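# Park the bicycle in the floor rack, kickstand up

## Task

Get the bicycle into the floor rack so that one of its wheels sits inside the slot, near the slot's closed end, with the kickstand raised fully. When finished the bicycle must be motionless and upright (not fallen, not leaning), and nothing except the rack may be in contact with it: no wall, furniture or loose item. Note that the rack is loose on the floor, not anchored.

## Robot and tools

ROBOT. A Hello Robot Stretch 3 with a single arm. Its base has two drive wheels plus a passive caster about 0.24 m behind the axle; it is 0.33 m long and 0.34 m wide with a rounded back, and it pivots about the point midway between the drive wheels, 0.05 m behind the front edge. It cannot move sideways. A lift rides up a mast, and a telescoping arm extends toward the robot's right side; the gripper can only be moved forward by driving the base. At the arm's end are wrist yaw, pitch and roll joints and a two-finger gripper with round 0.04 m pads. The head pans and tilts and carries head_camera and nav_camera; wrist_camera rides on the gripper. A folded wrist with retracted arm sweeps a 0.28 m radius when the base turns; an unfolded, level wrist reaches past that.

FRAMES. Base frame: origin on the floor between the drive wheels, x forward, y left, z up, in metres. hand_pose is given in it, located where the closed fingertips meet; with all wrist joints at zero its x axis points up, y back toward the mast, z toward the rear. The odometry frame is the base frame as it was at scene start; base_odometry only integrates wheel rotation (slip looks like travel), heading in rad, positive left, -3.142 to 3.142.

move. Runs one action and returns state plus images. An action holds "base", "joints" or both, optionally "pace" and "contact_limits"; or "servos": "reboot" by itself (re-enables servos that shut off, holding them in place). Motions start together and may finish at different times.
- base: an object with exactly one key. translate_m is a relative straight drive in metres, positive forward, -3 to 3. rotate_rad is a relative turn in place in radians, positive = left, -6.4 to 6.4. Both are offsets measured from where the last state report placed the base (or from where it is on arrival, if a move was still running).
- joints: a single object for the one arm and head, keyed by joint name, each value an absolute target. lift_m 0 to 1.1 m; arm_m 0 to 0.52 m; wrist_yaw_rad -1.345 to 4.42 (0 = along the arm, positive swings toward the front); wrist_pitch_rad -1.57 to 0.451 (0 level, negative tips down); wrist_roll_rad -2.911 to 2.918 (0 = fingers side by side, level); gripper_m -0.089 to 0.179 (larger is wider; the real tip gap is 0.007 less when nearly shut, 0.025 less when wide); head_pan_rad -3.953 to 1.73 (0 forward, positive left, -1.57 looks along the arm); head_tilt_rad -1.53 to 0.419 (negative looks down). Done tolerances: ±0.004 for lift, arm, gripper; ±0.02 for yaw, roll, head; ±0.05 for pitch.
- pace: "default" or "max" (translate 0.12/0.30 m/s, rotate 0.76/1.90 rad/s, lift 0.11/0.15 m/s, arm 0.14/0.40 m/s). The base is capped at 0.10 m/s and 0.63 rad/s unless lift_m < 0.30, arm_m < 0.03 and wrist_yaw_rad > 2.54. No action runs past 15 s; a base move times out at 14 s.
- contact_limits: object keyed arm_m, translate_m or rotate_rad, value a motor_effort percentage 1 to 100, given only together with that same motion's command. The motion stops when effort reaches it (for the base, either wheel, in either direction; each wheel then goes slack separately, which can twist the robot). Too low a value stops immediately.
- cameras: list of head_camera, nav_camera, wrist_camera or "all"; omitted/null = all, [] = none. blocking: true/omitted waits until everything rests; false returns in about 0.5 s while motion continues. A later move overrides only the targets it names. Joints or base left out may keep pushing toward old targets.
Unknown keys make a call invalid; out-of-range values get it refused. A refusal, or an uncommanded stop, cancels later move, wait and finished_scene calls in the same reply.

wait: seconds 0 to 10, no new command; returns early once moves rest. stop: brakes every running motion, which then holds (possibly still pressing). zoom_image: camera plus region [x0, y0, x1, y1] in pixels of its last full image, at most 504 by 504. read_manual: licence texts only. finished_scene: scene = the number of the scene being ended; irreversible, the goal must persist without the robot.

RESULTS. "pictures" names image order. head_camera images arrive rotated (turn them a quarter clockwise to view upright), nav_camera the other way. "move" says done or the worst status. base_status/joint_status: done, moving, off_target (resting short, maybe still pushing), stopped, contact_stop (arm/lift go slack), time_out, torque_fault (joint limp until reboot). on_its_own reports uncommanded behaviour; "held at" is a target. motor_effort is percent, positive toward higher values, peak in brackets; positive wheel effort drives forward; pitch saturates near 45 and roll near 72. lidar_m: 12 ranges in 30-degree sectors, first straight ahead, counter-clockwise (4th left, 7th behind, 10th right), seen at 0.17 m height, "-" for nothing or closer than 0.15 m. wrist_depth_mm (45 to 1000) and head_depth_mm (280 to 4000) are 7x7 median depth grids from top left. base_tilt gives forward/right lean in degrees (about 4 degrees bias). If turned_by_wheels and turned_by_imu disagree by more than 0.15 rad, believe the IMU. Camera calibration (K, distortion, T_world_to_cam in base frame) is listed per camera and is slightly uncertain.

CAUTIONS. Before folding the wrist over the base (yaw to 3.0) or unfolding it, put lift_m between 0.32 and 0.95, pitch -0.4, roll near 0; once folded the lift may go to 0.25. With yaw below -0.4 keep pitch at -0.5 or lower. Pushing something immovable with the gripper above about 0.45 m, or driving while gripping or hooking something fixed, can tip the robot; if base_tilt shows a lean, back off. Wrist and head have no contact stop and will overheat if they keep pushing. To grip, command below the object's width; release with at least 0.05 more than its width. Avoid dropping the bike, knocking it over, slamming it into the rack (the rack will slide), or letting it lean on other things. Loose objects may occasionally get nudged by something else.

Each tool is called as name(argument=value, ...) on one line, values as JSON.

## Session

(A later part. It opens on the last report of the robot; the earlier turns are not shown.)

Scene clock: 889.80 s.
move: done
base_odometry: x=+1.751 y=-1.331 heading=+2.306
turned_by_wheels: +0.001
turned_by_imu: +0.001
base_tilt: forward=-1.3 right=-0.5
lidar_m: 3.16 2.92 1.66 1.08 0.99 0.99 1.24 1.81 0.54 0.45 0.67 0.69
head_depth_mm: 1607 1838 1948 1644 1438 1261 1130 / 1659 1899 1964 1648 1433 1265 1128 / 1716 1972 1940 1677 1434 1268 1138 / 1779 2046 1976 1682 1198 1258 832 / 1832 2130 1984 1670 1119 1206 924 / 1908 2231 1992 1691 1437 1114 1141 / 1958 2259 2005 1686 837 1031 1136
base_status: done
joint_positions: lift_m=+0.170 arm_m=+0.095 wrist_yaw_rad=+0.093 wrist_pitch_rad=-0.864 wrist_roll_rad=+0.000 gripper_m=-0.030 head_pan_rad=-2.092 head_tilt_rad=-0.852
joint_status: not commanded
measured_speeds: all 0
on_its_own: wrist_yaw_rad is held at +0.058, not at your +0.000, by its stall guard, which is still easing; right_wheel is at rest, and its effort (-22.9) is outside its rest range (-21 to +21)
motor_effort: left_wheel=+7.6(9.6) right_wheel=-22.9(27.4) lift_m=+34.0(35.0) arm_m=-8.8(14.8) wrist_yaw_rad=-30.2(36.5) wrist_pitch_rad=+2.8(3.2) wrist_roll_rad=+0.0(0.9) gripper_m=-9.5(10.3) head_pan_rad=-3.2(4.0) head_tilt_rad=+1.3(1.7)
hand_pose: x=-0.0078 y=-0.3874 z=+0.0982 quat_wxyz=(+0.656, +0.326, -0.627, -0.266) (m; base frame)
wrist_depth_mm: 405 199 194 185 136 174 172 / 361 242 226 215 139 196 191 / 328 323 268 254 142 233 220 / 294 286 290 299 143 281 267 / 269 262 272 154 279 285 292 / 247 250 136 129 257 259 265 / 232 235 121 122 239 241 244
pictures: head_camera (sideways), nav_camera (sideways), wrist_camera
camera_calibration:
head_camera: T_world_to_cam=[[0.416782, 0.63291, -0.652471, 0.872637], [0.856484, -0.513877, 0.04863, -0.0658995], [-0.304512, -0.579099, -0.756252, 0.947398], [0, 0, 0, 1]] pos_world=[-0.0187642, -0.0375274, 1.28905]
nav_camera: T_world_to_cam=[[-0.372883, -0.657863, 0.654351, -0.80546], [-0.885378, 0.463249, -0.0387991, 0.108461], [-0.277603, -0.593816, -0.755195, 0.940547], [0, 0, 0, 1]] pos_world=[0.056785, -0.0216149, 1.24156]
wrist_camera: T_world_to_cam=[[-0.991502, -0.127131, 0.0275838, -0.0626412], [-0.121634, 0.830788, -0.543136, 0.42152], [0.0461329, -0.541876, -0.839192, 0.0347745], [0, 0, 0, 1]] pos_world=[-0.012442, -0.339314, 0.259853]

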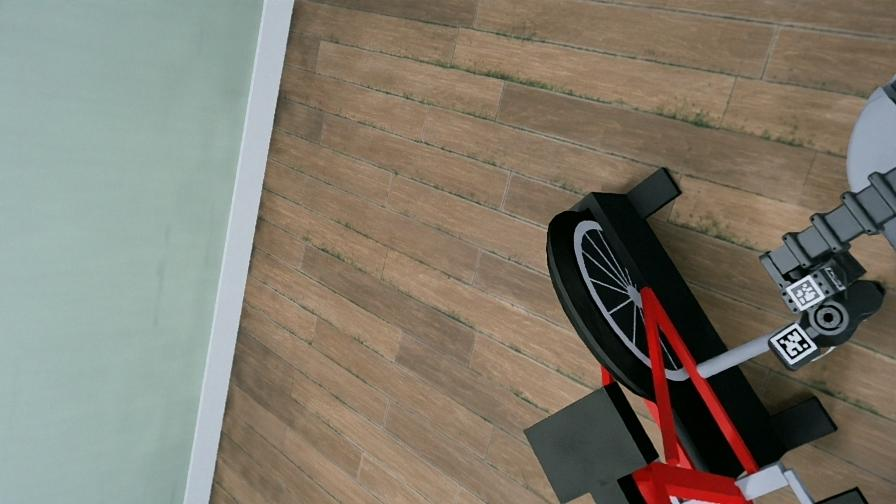

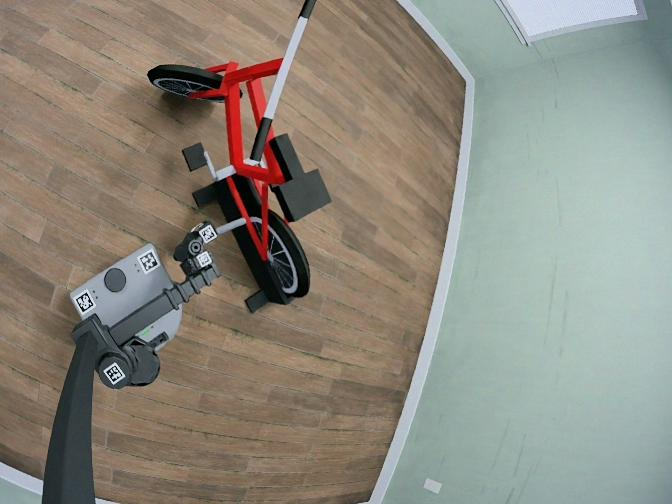

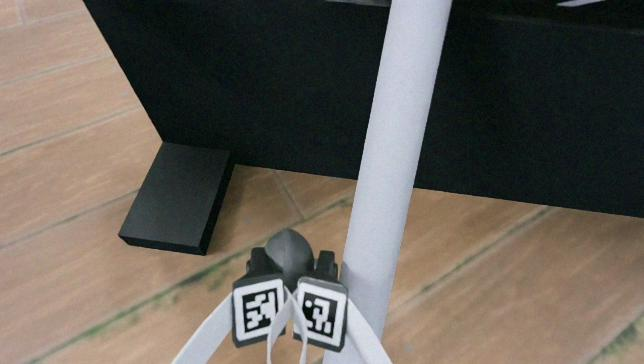

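move(base={"translate_m":0.035}, joints={"wrist_yaw_rad":0.0}, cameras=[])

move(joints={"arm_m":0.06,"lift_m":0.135})

Scene clock: 895.57 s.
move: done
base_odometry: x=+1.728 y=-1.305 heading=+2.306
turned_by_wheels: +0.000
turned_by_imu: +0.000
base_tilt: forward=-1.4 right=-0.5
lidar_m: 3.15 2.90 1.70 1.10 1.01 1.02 1.27 1.84 0.54 0.45 0.65 0.66
head_depth_mm: 1635 1862 1935 1658 1430 1258 1134 / 1698 1920 1946 1657 1439 1267 1130 / 1736 2013 1958 1658 1411 1269 1141 / 1815 2084 1987 1666 1160 1261 834 / 1856 2180 1998 1690 1118 1213 922 / 1930 2230 1993 1685 853 1159 1155 / 2014 2313 1997 1694 865 1046 1120
base_status: done
joint_positions: lift_m=+0.170 arm_m=+0.095 wrist_yaw_rad=+0.014 wrist_pitch_rad=-0.852 wrist_roll_rad=+0.001 gripper_m=-0.030 head_pan_rad=-2.092 head_tilt_rad=-0.852
joint_status: all done
measured_speeds: all 0
on_its_own: wrist_yaw_rad is at rest, and its effort (-11.9) is outside its rest range (-9 to +9)
motor_effort: left_wheel=+4.7(16.9) right_wheel=-4.0(18.1) lift_m=+33.1(33.1) arm_m=-0.7(17.5) wrist_yaw_rad=-11.9(41.3) wrist_pitch_rad=+0.3(0.7) wrist_roll_rad=-0.3(0.7) gripper_m=-9.9(10.4) head_pan_rad=-3.1(4.0) head_tilt_rad=+1.5(2.0)
hand_pose: x=-0.0195 y=-0.3906 z=+0.1000 quat_wxyz=(+0.646, +0.297, -0.642, -0.288) (m; base frame)
wrist_depth_mm: 403 186 184 181 145 178 181 / 370 223 213 211 142 203 199 / 330 321 254 250 142 240 237 / 295 294 291 299 146 295 286 / 271 268 267 286 277 289 294 / 250 252 247 130 255 264 269 / 230 234 122 127 240 245 248
pictures: none
No camera images: "cameras" was empty.

Scene clock: 896.87 s.
move: done
base_odometry: x=+1.728 y=-1.305 heading=+2.307
turned_by_wheels: +0.000
turned_by_imu: +0.000
base_tilt: forward=-1.3 right=-0.5
lidar_m: 3.13 2.90 1.70 1.10 1.01 1.02 1.27 1.84 0.54 0.53 0.65 0.66
head_depth_mm: 1638 1854 1954 1642 1427 1259 1129 / 1699 1942 1960 1661 1440 1263 1133 / 1742 2014 1968 1666 1405 1268 1135 / 1785 2089 1975 1668 1159 1256 839 / 1860 2178 1987 1689 1115 1208 1089 / 1949 2253 1992 1685 851 1157 1144 / 2011 2302 2002 1689 864 1041 1120
base_status: not commanded
joint_positions: lift_m=+0.135 arm_m=+0.060 wrist_yaw_rad=+0.024 wrist_pitch_rad=-0.825 wrist_roll_rad=+0.001 gripper_m=-0.030 head_pan_rad=-2.092 head_tilt_rad=-0.852
joint_status: all done
measured_speeds: all 0
on_its_own: wrist_yaw_rad is at rest, and its effort (-19.9) is outside its rest range (-9 to +9)
motor_effort: left_wheel=+4.5(5.2) right_wheel=-8.9(8.9) lift_m=+20.7(31.9) arm_m=-16.7(24.1) wrist_yaw_rad=-19.9(21.1) wrist_pitch_rad=-4.6(4.9) wrist_roll_rad=-0.2(0.8) gripper_m=-9.5(10.2) head_pan_rad=-3.4(3.9) head_tilt_rad=+0.9(1.7)
hand_pose: x=-0.0179 y=-0.3611 z=+0.0691 quat_wxyz=(+0.651, +0.291, -0.644, -0.276) (m; base frame)
wrist_depth_mm: 379 233 217 214 138 205 204 / 332 325 251 246 136 238 232 / 295 296 278 289 137 275 271 / 263 261 257 275 140 285 288 / 241 244 246 249 144 256 262 / 221 223 218 130 228 234 236 / 205 208 122 125 209 214 216
pictures: head_camera (sideways), nav_camera (sideways), wrist_camera
camera_calibration:
head_camera: T_world_to_cam=[[0.416816, 0.632871, -0.652487, 0.872657], [0.856451, -0.513932, 0.0486304, -0.0658999], [-0.304557, -0.579093, -0.756238, 0.94738], [0, 0, 0, 1]] pos_world=[-0.0187667, -0.037526, 1.28905]
nav_camera: T_world_to_cam=[[-0.372918, -0.657826, 0.654367, -0.805481], [-0.885349, 0.463306, -0.0387983, 0.108459], [-0.277649, -0.593812, -0.755181, 0.940529], [0, 0, 0, 1]] pos_world=[0.056783, -0.0216193, 1.24156]
wrist_camera: T_world_to_cam=[[-0.998029, -0.0560891, 0.0281468, -0.0429891], [-0.0620599, 0.815541, -0.575362, 0.380414], [0.00931672, -0.575975, -0.817414, 0.0106191], [0, 0, 0, 1]] pos_world=[-0.0193949, -0.306538, 0.228766]

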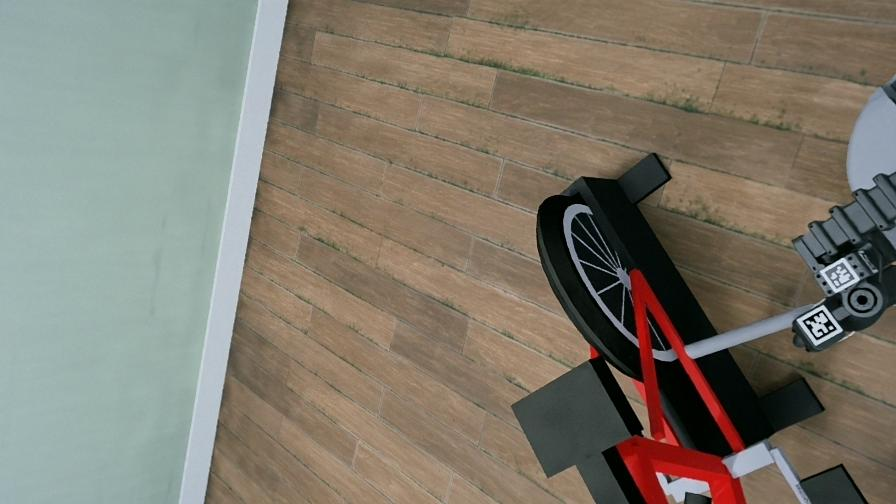

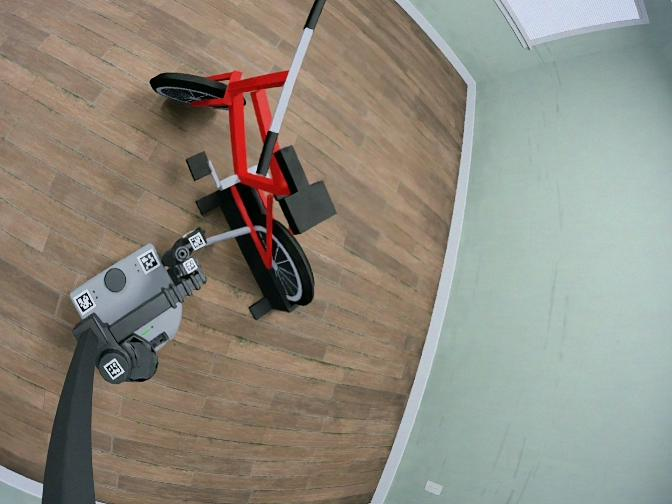

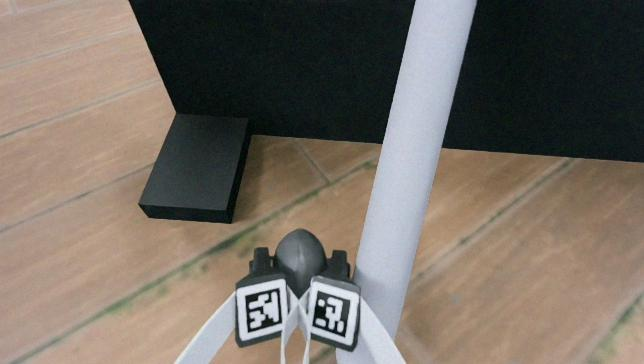

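move(base={"translate_m":-0.05}, joints={"wrist_yaw_rad":0.0})

Scene clock: 901.40 s.
move: off_target
base_odometry: x=+1.761 y=-1.342 heading=+2.307
turned_by_wheels: +0.001
turned_by_imu: +0.001
base_tilt: forward=-1.3 right=-0.5
lidar_m: 3.20 2.94 1.65 1.07 0.98 0.99 1.23 1.80 0.54 0.53 0.68 0.70
head_depth_mm: 1600 1830 1940 1660 1419 1257 1123 / 1651 1886 1968 1667 1441 1271 1137 / 1704 1960 1962 1664 1441 1273 1136 / 1771 2051 1977 1671 1203 1254 837 / 1831 2103 2001 1689 1153 1221 1091 / 1904 2220 2005 1685 1469 1109 1149 / 1956 2253 2023 1703 833 1048 1136
base_status: done
joint_positions: lift_m=+0.135 arm_m=+0.060 wrist_yaw_rad=+0.114 wrist_pitch_rad=-0.850 wrist_roll_rad=+0.001 gripper_m=-0.030 head_pan_rad=-2.092 head_tilt_rad=-0.852
joint_status: wrist_yaw_rad off_target (ended at +0.114, target +0.000)
measured_speeds: all 0
on_its_own: wrist_yaw_rad is held at +0.089, not at your +0.000, by its stall guard, which is still easing
motor_effort: left_wheel=+4.6(5.9) right_wheel=-16.4(22.5) lift_m=+32.3(33.2) arm_m=-7.6(12.5) wrist_yaw_rad=-21.5(28.5) wrist_pitch_rad=+0.0(3.2) wrist_roll_rad=-0.4(0.8) gripper_m=-9.2(10.4) head_pan_rad=-3.7(4.0) head_tilt_rad=+1.4(1.6)
hand_pose: x=-0.0043 y=-0.3550 z=+0.0653 quat_wxyz=(+0.660, +0.328, -0.626, -0.255) (m; base frame)
wrist_depth_mm: 367 247 233 222 131 202 196 / 316 309 273 258 136 231 222 / 284 272 280 291 135 273 258 / 257 250 263 268 137 276 281 / 236 238 242 243 243 251 251 / 218 222 215 130 225 228 232 / 202 206 122 125 207 211 213
pictures: head_camera (sideways), nav_camera (sideways), wrist_camera
camera_calibration:
head_camera: T_world_to_cam=[[0.416817, 0.63287, -0.652487, 0.872657], [0.856451, -0.513932, 0.0486304, -0.0658999], [-0.304557, -0.579093, -0.756238, 0.94738], [0, 0, 0, 1]] pos_world=[-0.0187667, -0.037526, 1.28905]
nav_camera: T_world_to_cam=[[-0.372919, -0.657826, 0.654367, -0.805481], [-0.885349, 0.463306, -0.0387983, 0.108459], [-0.27765, -0.593812, -0.755181, 0.940529], [0, 0, 0, 1]] pos_world=[0.056783, -0.0216193, 1.24156]
wrist_camera: T_world_to_cam=[[-0.988778, -0.146894, 0.0271983, -0.0611468], [-0.137159, 0.820502, -0.554945, 0.374245], [0.0592017, -0.552448, -0.831442, 0.0203624], [0, 0, 0, 1]] pos_world=[-0.010335, -0.304802, 0.226279]

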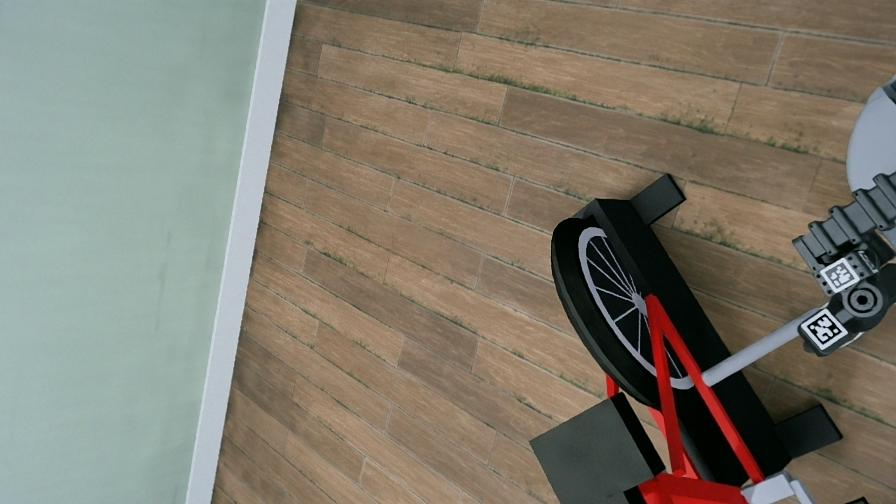

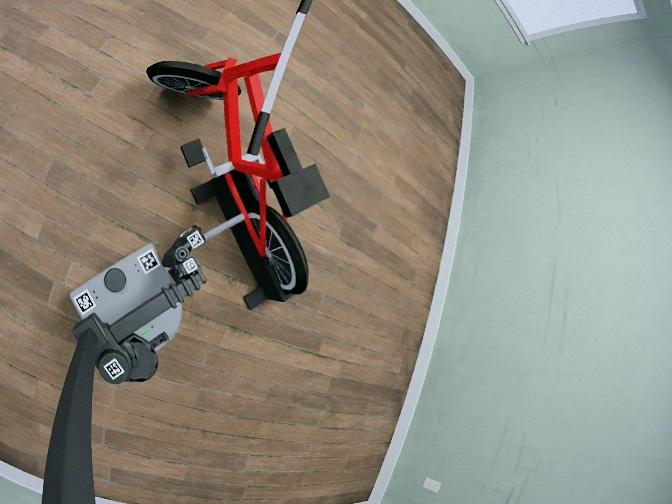

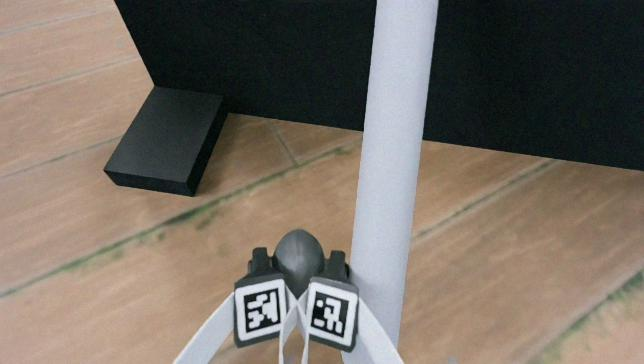

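move(base={"translate_m":-0.05}, joints={"wrist_yaw_rad":0.08,"lift_m":0.145})

Scene clock: 908.73 s.
move: off_target
base_odometry: x=+1.795 y=-1.379 heading=+2.307
turned_by_wheels: +0.000
turned_by_imu: +0.000
base_tilt: forward=-1.3 right=-0.4
lidar_m: 3.23 2.97 1.59 1.04 0.95 0.96 1.19 1.76 0.54 0.46 0.75 0.72
head_depth_mm: 1566 1794 1933 1640 1423 1263 1122 / 1617 1845 1969 1659 1440 1267 1133 / 1671 1933 1968 1662 1445 1272 1135 / 1735 1993 1978 1688 1418 1253 834 / 1791 2067 1993 1679 1155 1217 1085 / 1849 2163 1996 1680 1468 1081 1148 / 1925 2267 2000 1693 1401 1099 1126
base_status: done
joint_positions: lift_m=+0.145 arm_m=+0.060 wrist_yaw_rad=+0.138 wrist_pitch_rad=-0.858 wrist_roll_rad=+0.001 gripper_m=-0.030 head_pan_rad=-2.092 head_tilt_rad=-0.852
joint_status: wrist_yaw_rad off_target (ended at +0.138, target +0.080); the others done
measured_speeds: all 0
on_its_own: wrist_yaw_rad is held at +0.122, not at your +0.080, by its stall guard, which is not easing now; wrist_yaw_rad is at rest, and its effort (-13.6) is outside its rest range (-9 to +9)
motor_effort: left_wheel=+3.4(5.0) right_wheel=-12.5(21.9) lift_m=+21.9(40.0) arm_m=+5.9(6.5) wrist_yaw_rad=-13.6(32.0) wrist_pitch_rad=+1.5(3.4) wrist_roll_rad=-0.5(0.9) gripper_m=-9.9(10.2) head_pan_rad=-3.3(4.2) head_tilt_rad=+1.3(1.8)
hand_pose: x=-0.0010 y=-0.3528 z=+0.0740 quat_wxyz=(+0.661, +0.338, -0.621, -0.250) (m; base frame)
wrist_depth_mm: 358 252 236 139 212 201 194 / 327 293 278 140 239 235 220 / 294 276 302 294 285 269 253 / 265 260 272 268 278 284 284 / 245 250 250 155 252 261 261 / 224 226 140 130 229 239 241 / 208 213 122 126 147 220 222
pictures: head_camera (sideways), nav_camera (sideways), wrist_camera
camera_calibration:
head_camera: T_world_to_cam=[[0.416816, 0.63287, -0.652487, 0.872658], [0.856451, -0.513932, 0.0486304, -0.0658999], [-0.304557, -0.579093, -0.756238, 0.94738], [0, 0, 0, 1]] pos_world=[-0.0187667, -0.037526, 1.28905]
nav_camera: T_world_to_cam=[[-0.372918, -0.657826, 0.654367, -0.805481], [-0.885349, 0.463306, -0.0387983, 0.108459], [-0.27765, -0.593812, -0.755181, 0.940528], [0, 0, 0, 1]] pos_world=[0.056783, -0.0216193, 1.24156]
wrist_camera: T_world_to_cam=[[-0.985065, -0.170122, 0.0265656, -0.0659322], [-0.156698, 0.821796, -0.547811, 0.377599], [0.0713629, -0.543792, -0.83618, 0.0320282], [0, 0, 0, 1]] pos_world=[-0.00806391, -0.30411, 0.235386]

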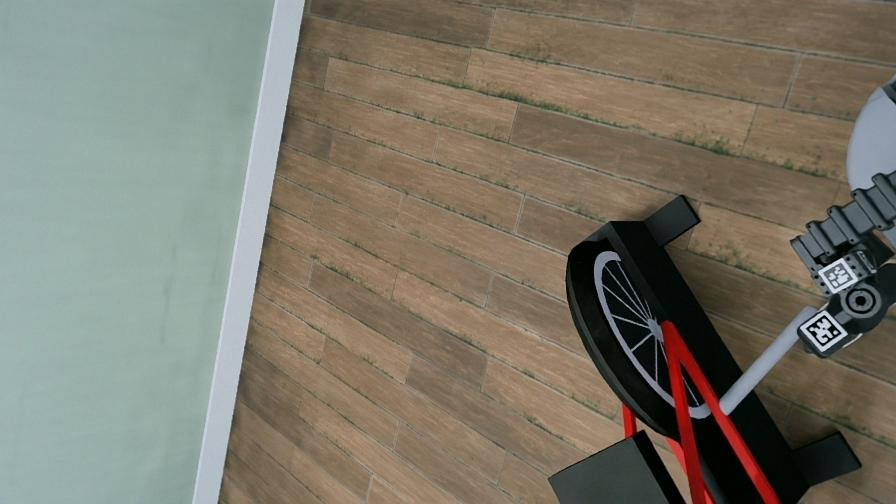

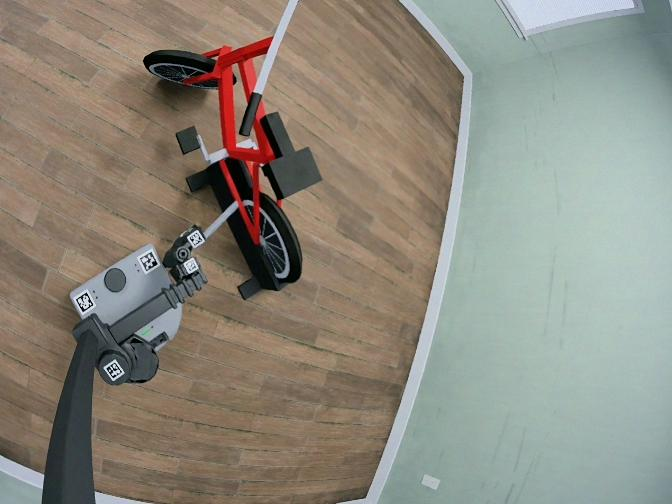

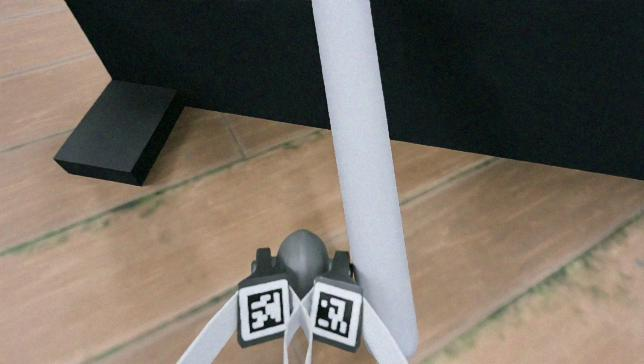

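move(base={"translate_m":-0.05}, joints={"wrist_yaw_rad":0.122,"lift_m":0.155,"arm_m":0.085})

Scene clock: 912.77 s.
move: done
base_odometry: x=+1.829 y=-1.416 heading=+2.308
turned_by_wheels: +0.000
turned_by_imu: +0.000
base_tilt: forward=-1.3 right=-0.5
lidar_m: 3.29 2.99 1.54 1.00 0.92 0.93 1.15 1.72 0.54 0.44 0.80 0.76
head_depth_mm: 1519 1742 1909 1652 1422 1259 1127 / 1577 1826 1946 1657 1444 1265 1133 / 1634 1879 1977 1663 1440 1273 1142 / 1704 1940 1987 1679 1449 1253 839 / 1743 2041 1983 1687 1455 1222 966 / 1805 2120 1995 1695 1461 1065 1145 / 1898 2203 1992 1704 1456 1044 1125
base_status: done
joint_positions: lift_m=+0.155 arm_m=+0.085 wrist_yaw_rad=+0.129 wrist_pitch_rad=-0.868 wrist_roll_rad=+0.001 gripper_m=-0.030 head_pan_rad=-2.092 head_tilt_rad=-0.852
joint_status: all done
measured_speeds: all 0
motor_effort: left_wheel=+0.2(3.2) right_wheel=-5.3(15.6) lift_m=+26.8(39.5) arm_m=+11.5(23.0) wrist_yaw_rad=-5.2(16.7) wrist_pitch_rad=+3.1(8.5) wrist_roll_rad=-0.5(0.9) gripper_m=-9.0(10.3) head_pan_rad=-2.9(4.0) head_tilt_rad=+1.3(1.8)
hand_pose: x=-0.0026 y=-0.3761 z=+0.0827 quat_wxyz=(+0.659, +0.338, -0.621, -0.256) (m; base frame)
wrist_depth_mm: 229 218 130 192 188 179 170 / 279 257 237 216 213 205 196 / 278 296 294 132 259 241 227 / 261 277 285 130 287 285 269 / 254 257 260 137 263 268 266 / 235 236 236 129 134 247 250 / 218 219 121 127 130 230 230
pictures: head_camera (sideways), nav_camera (sideways), wrist_camera
camera_calibration:
head_camera: T_world_to_cam=[[0.416817, 0.63287, -0.652487, 0.872658], [0.856451, -0.513932, 0.0486304, -0.0658999], [-0.304557, -0.579093, -0.756238, 0.94738], [0, 0, 0, 1]] pos_world=[-0.0187668, -0.037526, 1.28905]
nav_camera: T_world_to_cam=[[-0.372919, -0.657826, 0.654367, -0.805481], [-0.885349, 0.463306, -0.0387983, 0.108459], [-0.27765, -0.593812, -0.755181, 0.940529], [0, 0, 0, 1]] pos_world=[0.056783, -0.0216193, 1.24156]
wrist_camera: T_world_to_cam=[[-0.986539, -0.161402, 0.0262594, -0.0683935], [-0.149869, 0.828183, -0.540049, 0.403013], [0.065417, -0.536715, -0.841224, 0.029812], [0, 0, 0, 1]] pos_world=[-0.00902415, -0.328807, 0.244521]

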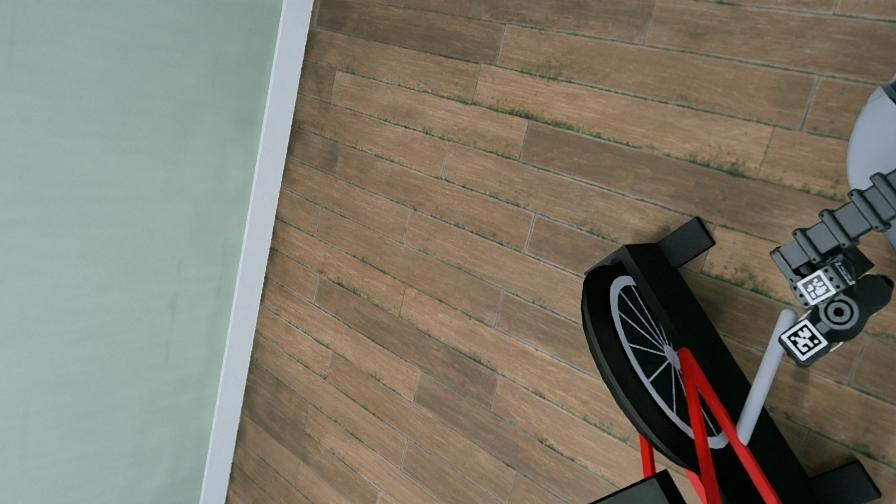

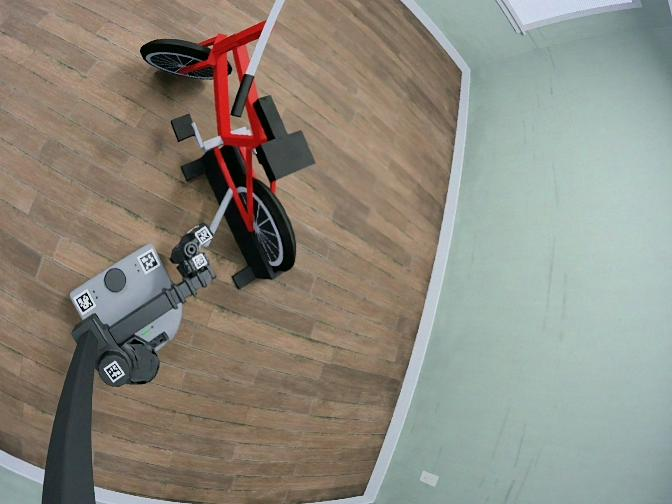

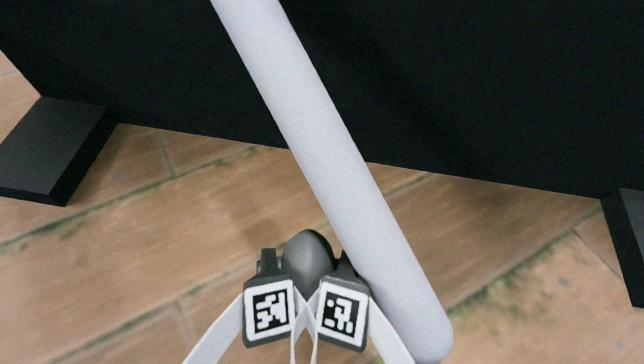

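move(base={"translate_m":-0.05}, joints={"lift_m":0.165,"arm_m":0.11})

Scene clock: 916.90 s.
move: done
base_odometry: x=+1.862 y=-1.453 heading=+2.308
turned_by_wheels: +0.000
turned_by_imu: +0.000
base_tilt: forward=-1.4 right=-0.5
lidar_m: 3.30 3.02 1.49 0.97 0.89 0.90 1.11 1.68 0.54 0.52 0.55 0.79
head_depth_mm: 1498 1706 1884 1646 1423 1259 1126 / 1546 1772 1928 1646 1437 1264 1132 / 1588 1828 1945 1665 1442 1273 1134 / 1647 1895 1987 1658 1454 1251 853 / 1700 1987 1983 1670 1452 1217 927 / 1763 2051 2001 1679 1456 1070 1146 / 1852 2154 2004 1703 1460 1006 1134
base_status: done
joint_positions: lift_m=+0.165 arm_m=+0.110 wrist_yaw_rad=+0.124 wrist_pitch_rad=-0.865 wrist_roll_rad=+0.001 gripper_m=-0.030 head_pan_rad=-2.092 head_tilt_rad=-0.852
joint_status: all done
measured_speeds: all 0
motor_effort: left_wheel=-0.5(6.1) right_wheel=-2.9(7.5) lift_m=+33.2(37.3) arm_m=+15.1(22.5) wrist_yaw_rad=-1.3(6.2) wrist_pitch_rad=+2.7(3.4) wrist_roll_rad=-0.7(1.1) gripper_m=-8.9(10.1) head_pan_rad=-3.3(4.0) head_tilt_rad=+0.7(1.6)
hand_pose: x=-0.0033 y=-0.4018 z=+0.0931 quat_wxyz=(+0.659, +0.335, -0.623, -0.257) (m; base frame)
wrist_depth_mm: 193 184 178 170 162 116 109 / 235 219 209 198 187 176 168 / 287 267 252 238 219 208 197 / 285 293 290 287 269 251 235 / 262 264 271 279 277 280 261 / 247 244 244 130 256 259 244 / 226 230 123 128 232 240 232
pictures: head_camera (sideways), nav_camera (sideways), wrist_camera
camera_calibration:
head_camera: T_world_to_cam=[[0.416817, 0.63287, -0.652487, 0.872658], [0.856451, -0.513932, 0.0486304, -0.0658999], [-0.304558, -0.579093, -0.756238, 0.94738], [0, 0, 0, 1]] pos_world=[-0.0187668, -0.037526, 1.28905]
nav_camera: T_world_to_cam=[[-0.372919, -0.657826, 0.654367, -0.805481], [-0.885349, 0.463306, -0.0387983, 0.108459], [-0.27765, -0.593812, -0.755181, 0.940528], [0, 0, 0, 1]] pos_world=[0.056783, -0.0216193, 1.24156]
wrist_camera: T_world_to_cam=[[-0.987355, -0.156321, 0.0263589, -0.0714394], [-0.145468, 0.827315, -0.542576, 0.429726], [0.0630087, -0.539549, -0.839593, 0.023524], [0, 0, 0, 1]] pos_world=[-0.00950697, -0.353994, 0.254792]

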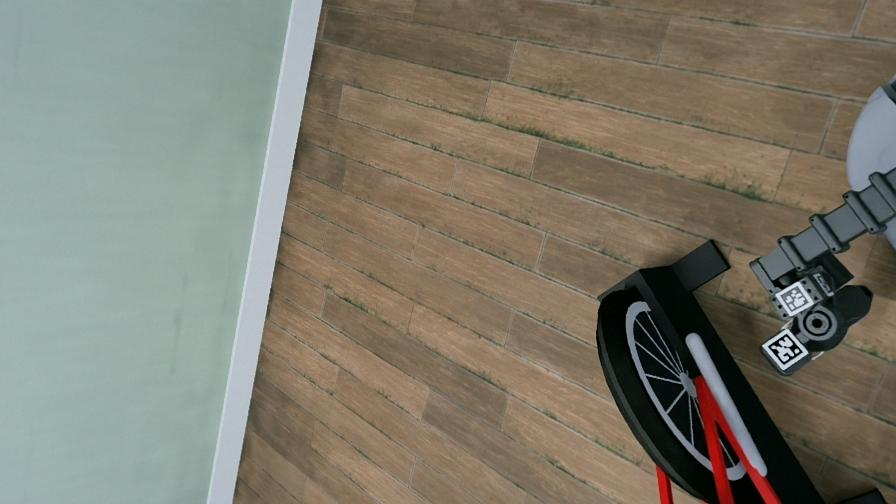

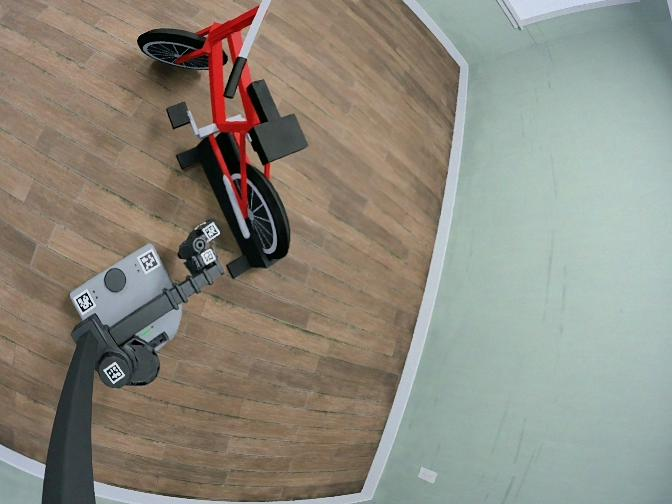

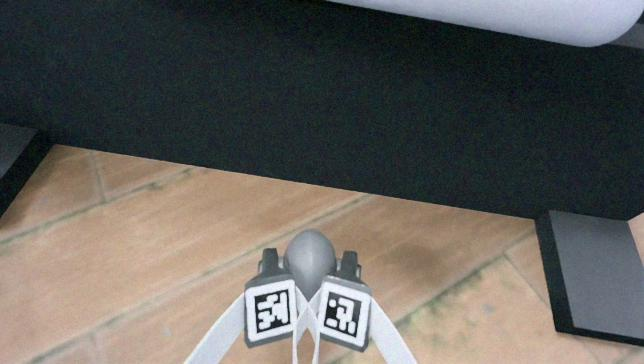

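move(joints={"arm_m":0.07,"lift_m":0.3}, cameras=[])

move(base={"translate_m":-0.22}, joints={"arm_m":0.0,"lift_m":0.45,"head_pan_rad":-1.75,"head_tilt_rad":-0.8,"wrist_yaw_rad":0.0})

zoom_image(camera="head_camera", region=[450, 0, 850, 400])

Scene clock: 922.93 s.
move: done
base_odometry: x=+1.862 y=-1.453 heading=+2.308
turned_by_wheels: +0.000
turned_by_imu: +0.000
base_tilt: forward=-1.4 right=-0.5
lidar_m: 3.32 3.03 1.49 0.97 0.89 0.90 1.11 1.69 0.54 0.52 0.55 0.79
head_depth_mm: 1498 1719 1887 1639 1424 1261 1126 / 1551 1771 1929 1654 1450 1276 1130 / 1599 1835 1968 1661 1445 1274 952 / 1654 1913 1998 1668 1461 1256 723 / 1708 2000 1973 1677 1455 1213 799 / 1778 2064 2015 1690 1450 1069 1146 / 1839 2161 2004 1689 1458 1008 1133
base_status: not commanded
joint_positions: lift_m=+0.300 arm_m=+0.070 wrist_yaw_rad=+0.124 wrist_pitch_rad=-0.864 wrist_roll_rad=+0.001 gripper_m=-0.030 head_pan_rad=-2.092 head_tilt_rad=-0.852
joint_status: all done
measured_speeds: all 0
motor_effort: left_wheel=-0.3(1.6) right_wheel=-2.8(3.2) lift_m=+33.9(38.8) arm_m=-13.4(21.4) wrist_yaw_rad=-2.1(2.8) wrist_pitch_rad=+2.5(3.0) wrist_roll_rad=-0.8(1.0) gripper_m=-9.1(10.4) head_pan_rad=-3.7(4.0) head_tilt_rad=+0.6(1.8)
hand_pose: x=-0.0033 y=-0.3620 z=+0.2282 quat_wxyz=(+0.659, +0.335, -0.623, -0.256) (m; base frame)
wrist_depth_mm: 361 353 241 220 217 206 201 / 282 274 262 253 250 241 227 / 383 338 321 255 248 289 312 / 440 420 399 364 343 317 331 / 396 407 412 422 416 399 440 / 371 379 372 130 392 394 398 / 351 355 123 129 356 369 372
pictures: none
No camera images: "cameras" was empty.

Scene clock: 926.23 s.
move: done
base_odometry: x=+2.010 y=-1.616 heading=+2.308
turned_by_wheels: +0.000
turned_by_imu: -0.001
base_tilt: forward=-1.4 right=-0.5
lidar_m: 3.51 3.20 1.27 0.82 0.75 0.76 0.94 1.52 1.53 0.52 0.54 0.98
head_depth_mm: 1440 1606 1811 1727 1466 1289 1143 / 1521 1718 1931 1733 1478 1291 1143 / 1637 1844 2030 1733 1489 1298 1148 / 1752 2023 2126 1757 1503 1306 659 / 1911 2192 2141 1762 1502 1156 1149 / 2077 2419 2127 1768 1510 1055 1163 / 2295 2580 2156 1773 1521 1036 1156
base_status: done
joint_positions: lift_m=+0.450 arm_m=+0.000 wrist_yaw_rad=+0.002 wrist_pitch_rad=-0.864 wrist_roll_rad=+0.001 gripper_m=-0.030 head_pan_rad=-1.758 head_tilt_rad=-0.804
joint_status: all done
measured_speeds: all 0
motor_effort: left_wheel=+0.1(6.5) right_wheel=-3.0(6.9) lift_m=+32.9(37.8) arm_m=-14.2(24.3) wrist_yaw_rad=-2.1(3.5) wrist_pitch_rad=+2.4(2.9) wrist_roll_rad=-0.8(1.0) gripper_m=-9.1(10.4) head_pan_rad=+3.5(6.6) head_tilt_rad=+1.1(3.2)
hand_pose: x=-0.0213 y=-0.2931 z=+0.3783 quat_wxyz=(+0.642, +0.296, -0.642, -0.296) (m; base frame)
wrist_depth_mm: 297 303 347 888 933 938 947 / 352 356 364 800 814 826 854 / 414 412 434 710 719 730 758 / 528 518 512 641 653 665 665 / 570 570 591 580 599 598 615 / 516 525 526 129 549 547 550 / 485 485 123 128 498 512 516
pictures: head_camera (sideways), nav_camera (sideways), wrist_camera
camera_calibration:
head_camera: T_world_to_cam=[[0.180331, 0.702304, -0.688658, 0.921234], [0.978014, -0.202574, 0.0495138, -0.0677947], [-0.10473, -0.682446, -0.723394, 0.903448], [0, 0, 0, 1]] pos_world=[-0.00520453, -0.0441645, 1.29132]
nav_camera: T_world_to_cam=[[-0.130662, -0.711408, 0.690526, -0.854076], [-0.988626, 0.145814, -0.0368458, 0.10655], [-0.0744758, -0.687486, -0.722369, 0.896619], [0, 0, 0, 1]] pos_world=[0.0605188, -0.0067205, 1.24138]
wrist_camera: T_world_to_cam=[[-0.999044, -0.0348454, 0.0263909, -0.0444172], [-0.0435948, 0.838342, -0.543398, 0.497616], [-0.00318969, -0.54403, -0.83906, 0.319781], [0, 0, 0, 1]] pos_world=[-0.0216613, -0.24475, 0.539891]

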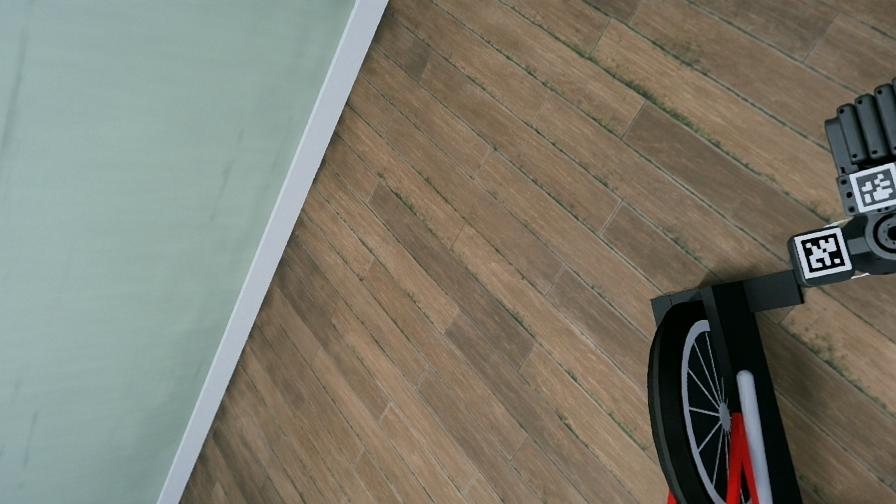

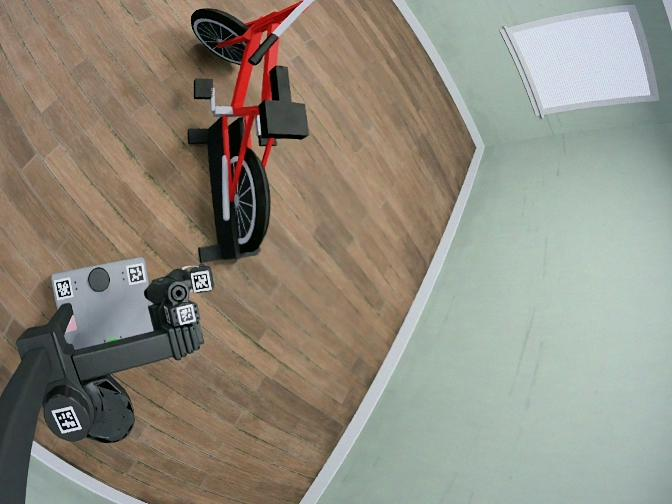

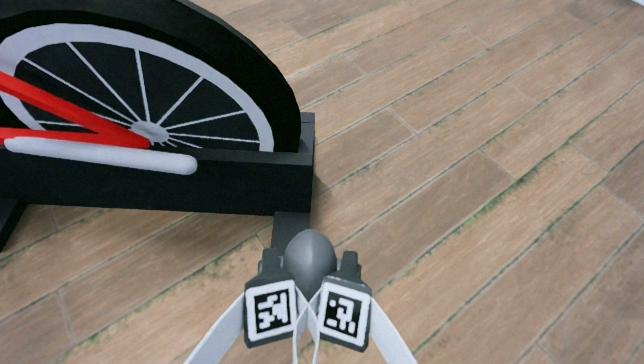

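Scaled by 1.260 from the camera's 896x504 image, which has a finer 1280x720 frame.

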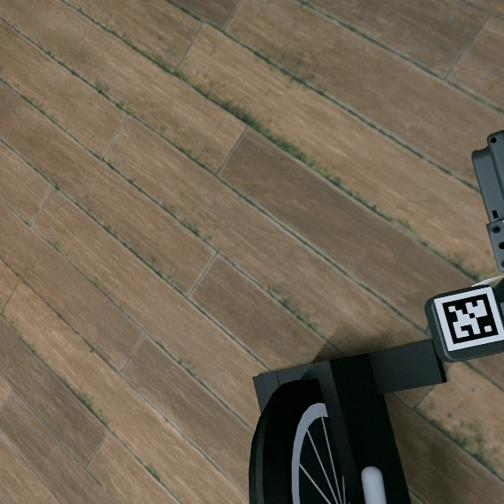

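zoom_image(camera="wrist_camera", region=[0, 60, 330, 250])

zoom_image(camera="nav_camera", region=[150, 0, 350, 280])

Scaled by 1.527.

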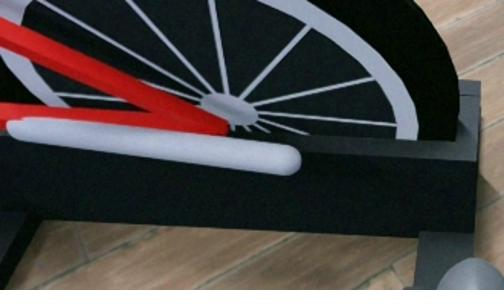

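Scaled by 1.800 from the camera's 672x504 image, which has a finer 792x594 frame.

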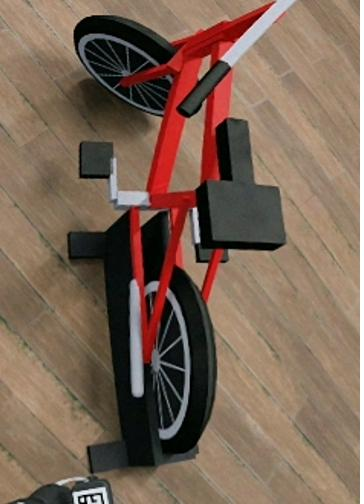

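move(base={"translate_m":-0.15}, joints={"head_pan_rad":-1.35,"head_tilt_rad":-0.7})

wait(seconds=2, cameras=["head_camera", "nav_camera"])

Scene clock: 946.87 s.
move: done
base_odometry: x=+2.111 y=-1.727 heading=+2.308
turned_by_wheels: +0.000
turned_by_imu: +0.000
base_tilt: forward=-1.3 right=-0.5
lidar_m: 3.62 3.31 1.12 0.72 0.66 0.67 0.83 1.40 1.41 1.75 0.55 1.10
head_depth_mm: 1718 1865 2061 1893 1585 1354 1178 / 1947 2129 2247 1930 1583 1353 1186 / 2238 2499 2428 1919 1618 1360 1190 / 2607 2891 2435 1941 1593 1364 1162 / 2964 3219 2452 1954 1619 1112 1177 / 2832 3071 2484 1968 1623 1082 1203 / 2673 2983 2536 1993 1629 1141 1210
base_status: done
joint_positions: lift_m=+0.450 arm_m=+0.000 wrist_yaw_rad=+0.002 wrist_pitch_rad=-0.864 wrist_roll_rad=+0.001 gripper_m=-0.030 head_pan_rad=-1.358 head_tilt_rad=-0.705
joint_status: all done
measured_speeds: all 0
motor_effort: left_wheel=+0.2(6.9) right_wheel=-2.9(6.8) lift_m=+31.1(33.2) arm_m=-13.3(14.1) wrist_yaw_rad=-2.0(3.0) wrist_pitch_rad=+2.7(2.8) wrist_roll_rad=-0.5(1.0) gripper_m=-9.1(10.4) head_pan_rad=+3.8(5.6) head_tilt_rad=+2.4(3.6)
hand_pose: x=-0.0213 y=-0.2931 z=+0.3783 quat_wxyz=(+0.642, +0.296, -0.642, -0.296) (m; base frame)
wrist_depth_mm: 324 897 899 920 931 959 960 / 374 390 796 778 806 815 831 / 423 442 693 724 729 729 759 / 523 512 638 636 650 682 679 / 555 572 585 591 590 592 613 / 522 531 527 130 553 549 560 / 476 491 123 127 516 509 515
pictures: head_camera (sideways), nav_camera (sideways), wrist_camera
camera_calibration:
head_camera: T_world_to_cam=[[-0.0923069, 0.647272, -0.75665, 1.01151], [0.978653, 0.199109, 0.0509363, -0.069657], [0.183625, -0.735796, -0.651833, 0.808614], [0, 0, 0, 1]] pos_world=[0.0130573, -0.0458762, 1.29599]
nav_camera: T_world_to_cam=[[0.141562, -0.636138, 0.758478, -0.944296], [-0.966647, -0.254024, -0.0326365, 0.10094], [0.213433, -0.728561, -0.650881, 0.801881], [0, 0, 0, 1]] pos_world=[0.0601019, 0.00915785, 1.24145]
wrist_camera: T_world_to_cam=[[-0.999044, -0.0348455, 0.026391, -0.0444172], [-0.0435949, 0.838342, -0.543398, 0.497616], [-0.00318967, -0.544029, -0.83906, 0.319781], [0, 0, 0, 1]] pos_world=[-0.0216613, -0.24475, 0.539891]

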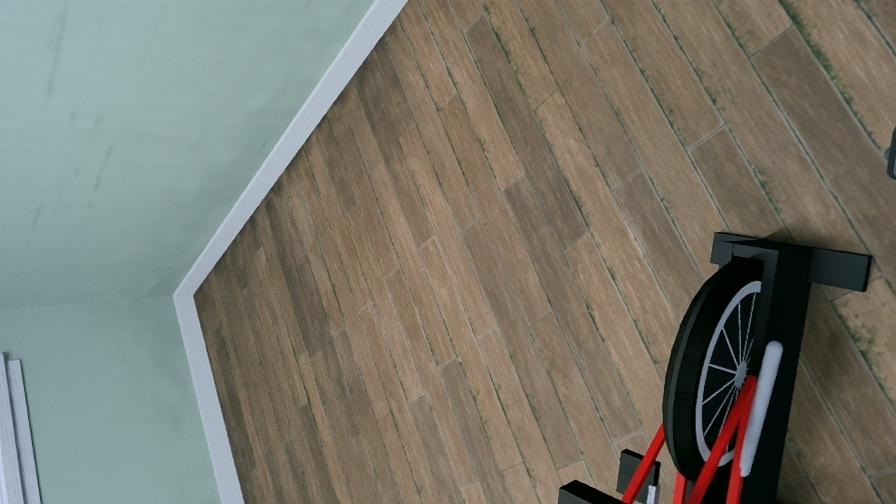

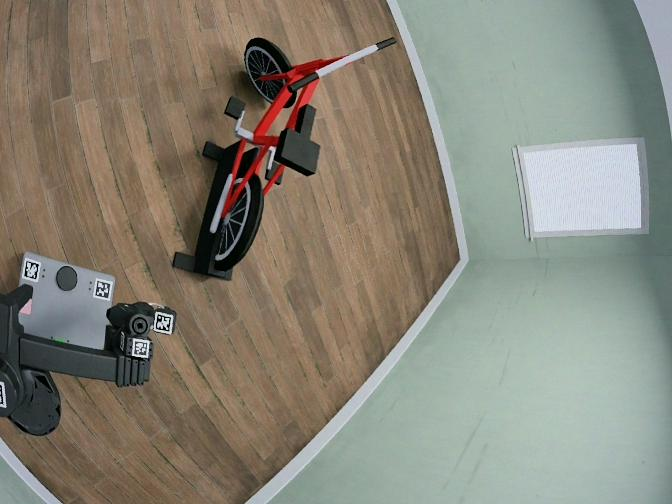

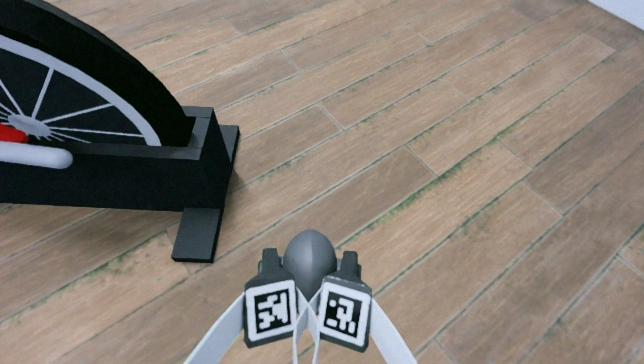

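Scene clock: 948.87 s.
base_odometry: x=+2.111 y=-1.727 heading=+2.308
turned_by_wheels: +0.000
turned_by_imu: +0.000
base_tilt: forward=-1.3 right=-0.5
lidar_m: 3.62 3.33 1.11 0.72 0.66 0.67 0.83 1.40 1.41 1.75 0.55 1.11
head_depth_mm: 1721 1857 2046 1908 1589 1352 1178 / 1948 2154 2269 1920 1581 1357 1189 / 2232 2485 2453 1935 1592 1363 1191 / 2574 2913 2442 1938 1601 1375 1169 / 2932 3216 2446 1966 1607 1108 1171 / 2819 3090 2490 1959 1622 1084 1207 / 2680 2957 2526 1976 1618 1140 1212
base_status: done
joint_positions: lift_m=+0.450 arm_m=+0.000 wrist_yaw_rad=+0.002 wrist_pitch_rad=-0.864 wrist_roll_rad=+0.001 gripper_m=-0.030 head_pan_rad=-1.358 head_tilt_rad=-0.705
joint_status: all done
measured_speeds: all 0
motor_effort: left_wheel=+0.1(6.9) right_wheel=-2.7(6.8) lift_m=+31.0(33.2) arm_m=-12.7(14.1) wrist_yaw_rad=-2.3(3.0) wrist_pitch_rad=+2.6(2.8) wrist_roll_rad=-0.8(1.0) gripper_m=-9.2(10.4) head_pan_rad=+3.4(5.6) head_tilt_rad=+2.1(3.6)
hand_pose: x=-0.0213 y=-0.2931 z=+0.3783 quat_wxyz=(+0.642, +0.296, -0.642, -0.296) (m; base frame)
wrist_depth_mm: 321 898 880 908 924 945 956 / 375 385 782 806 818 836 847 / 426 442 689 724 721 737 740 / 527 521 634 644 652 670 685 / 562 565 574 589 603 611 617 / 524 532 527 130 549 551 561 / 487 490 123 128 497 505 515
wait: 2.00 s; at rest by 0.27 s
pictures: head_camera (sideways), nav_camera (sideways)
camera_calibration:
head_camera: T_world_to_cam=[[-0.092307, 0.647272, -0.75665, 1.01151], [0.978653, 0.199109, 0.0509363, -0.069657], [0.183625, -0.735796, -0.651833, 0.808614], [0, 0, 0, 1]] pos_world=[0.0130573, -0.0458762, 1.29599]
nav_camera: T_world_to_cam=[[0.141562, -0.636138, 0.758478, -0.944296], [-0.966647, -0.254024, -0.0326365, 0.10094], [0.213433, -0.728561, -0.650881, 0.801881], [0, 0, 0, 1]] pos_world=[0.0601019, 0.00915786, 1.24145]

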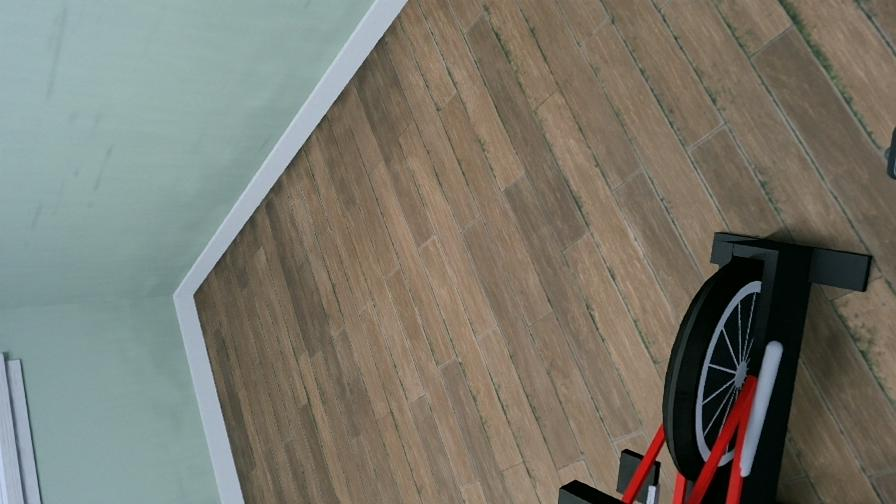

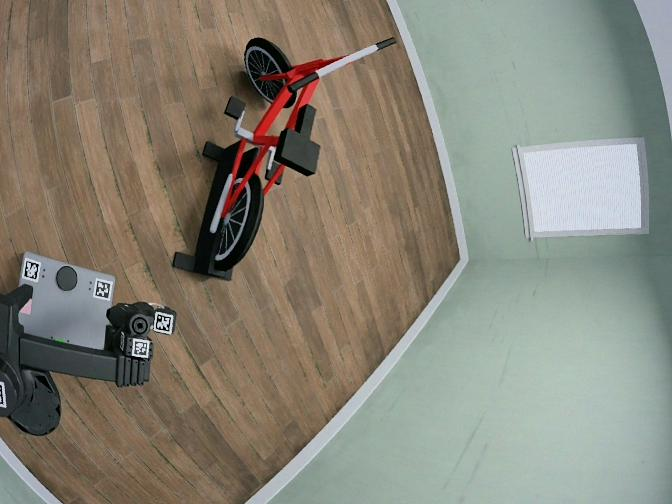

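finished_scene(scene=2)

The scene is finished: the task was done.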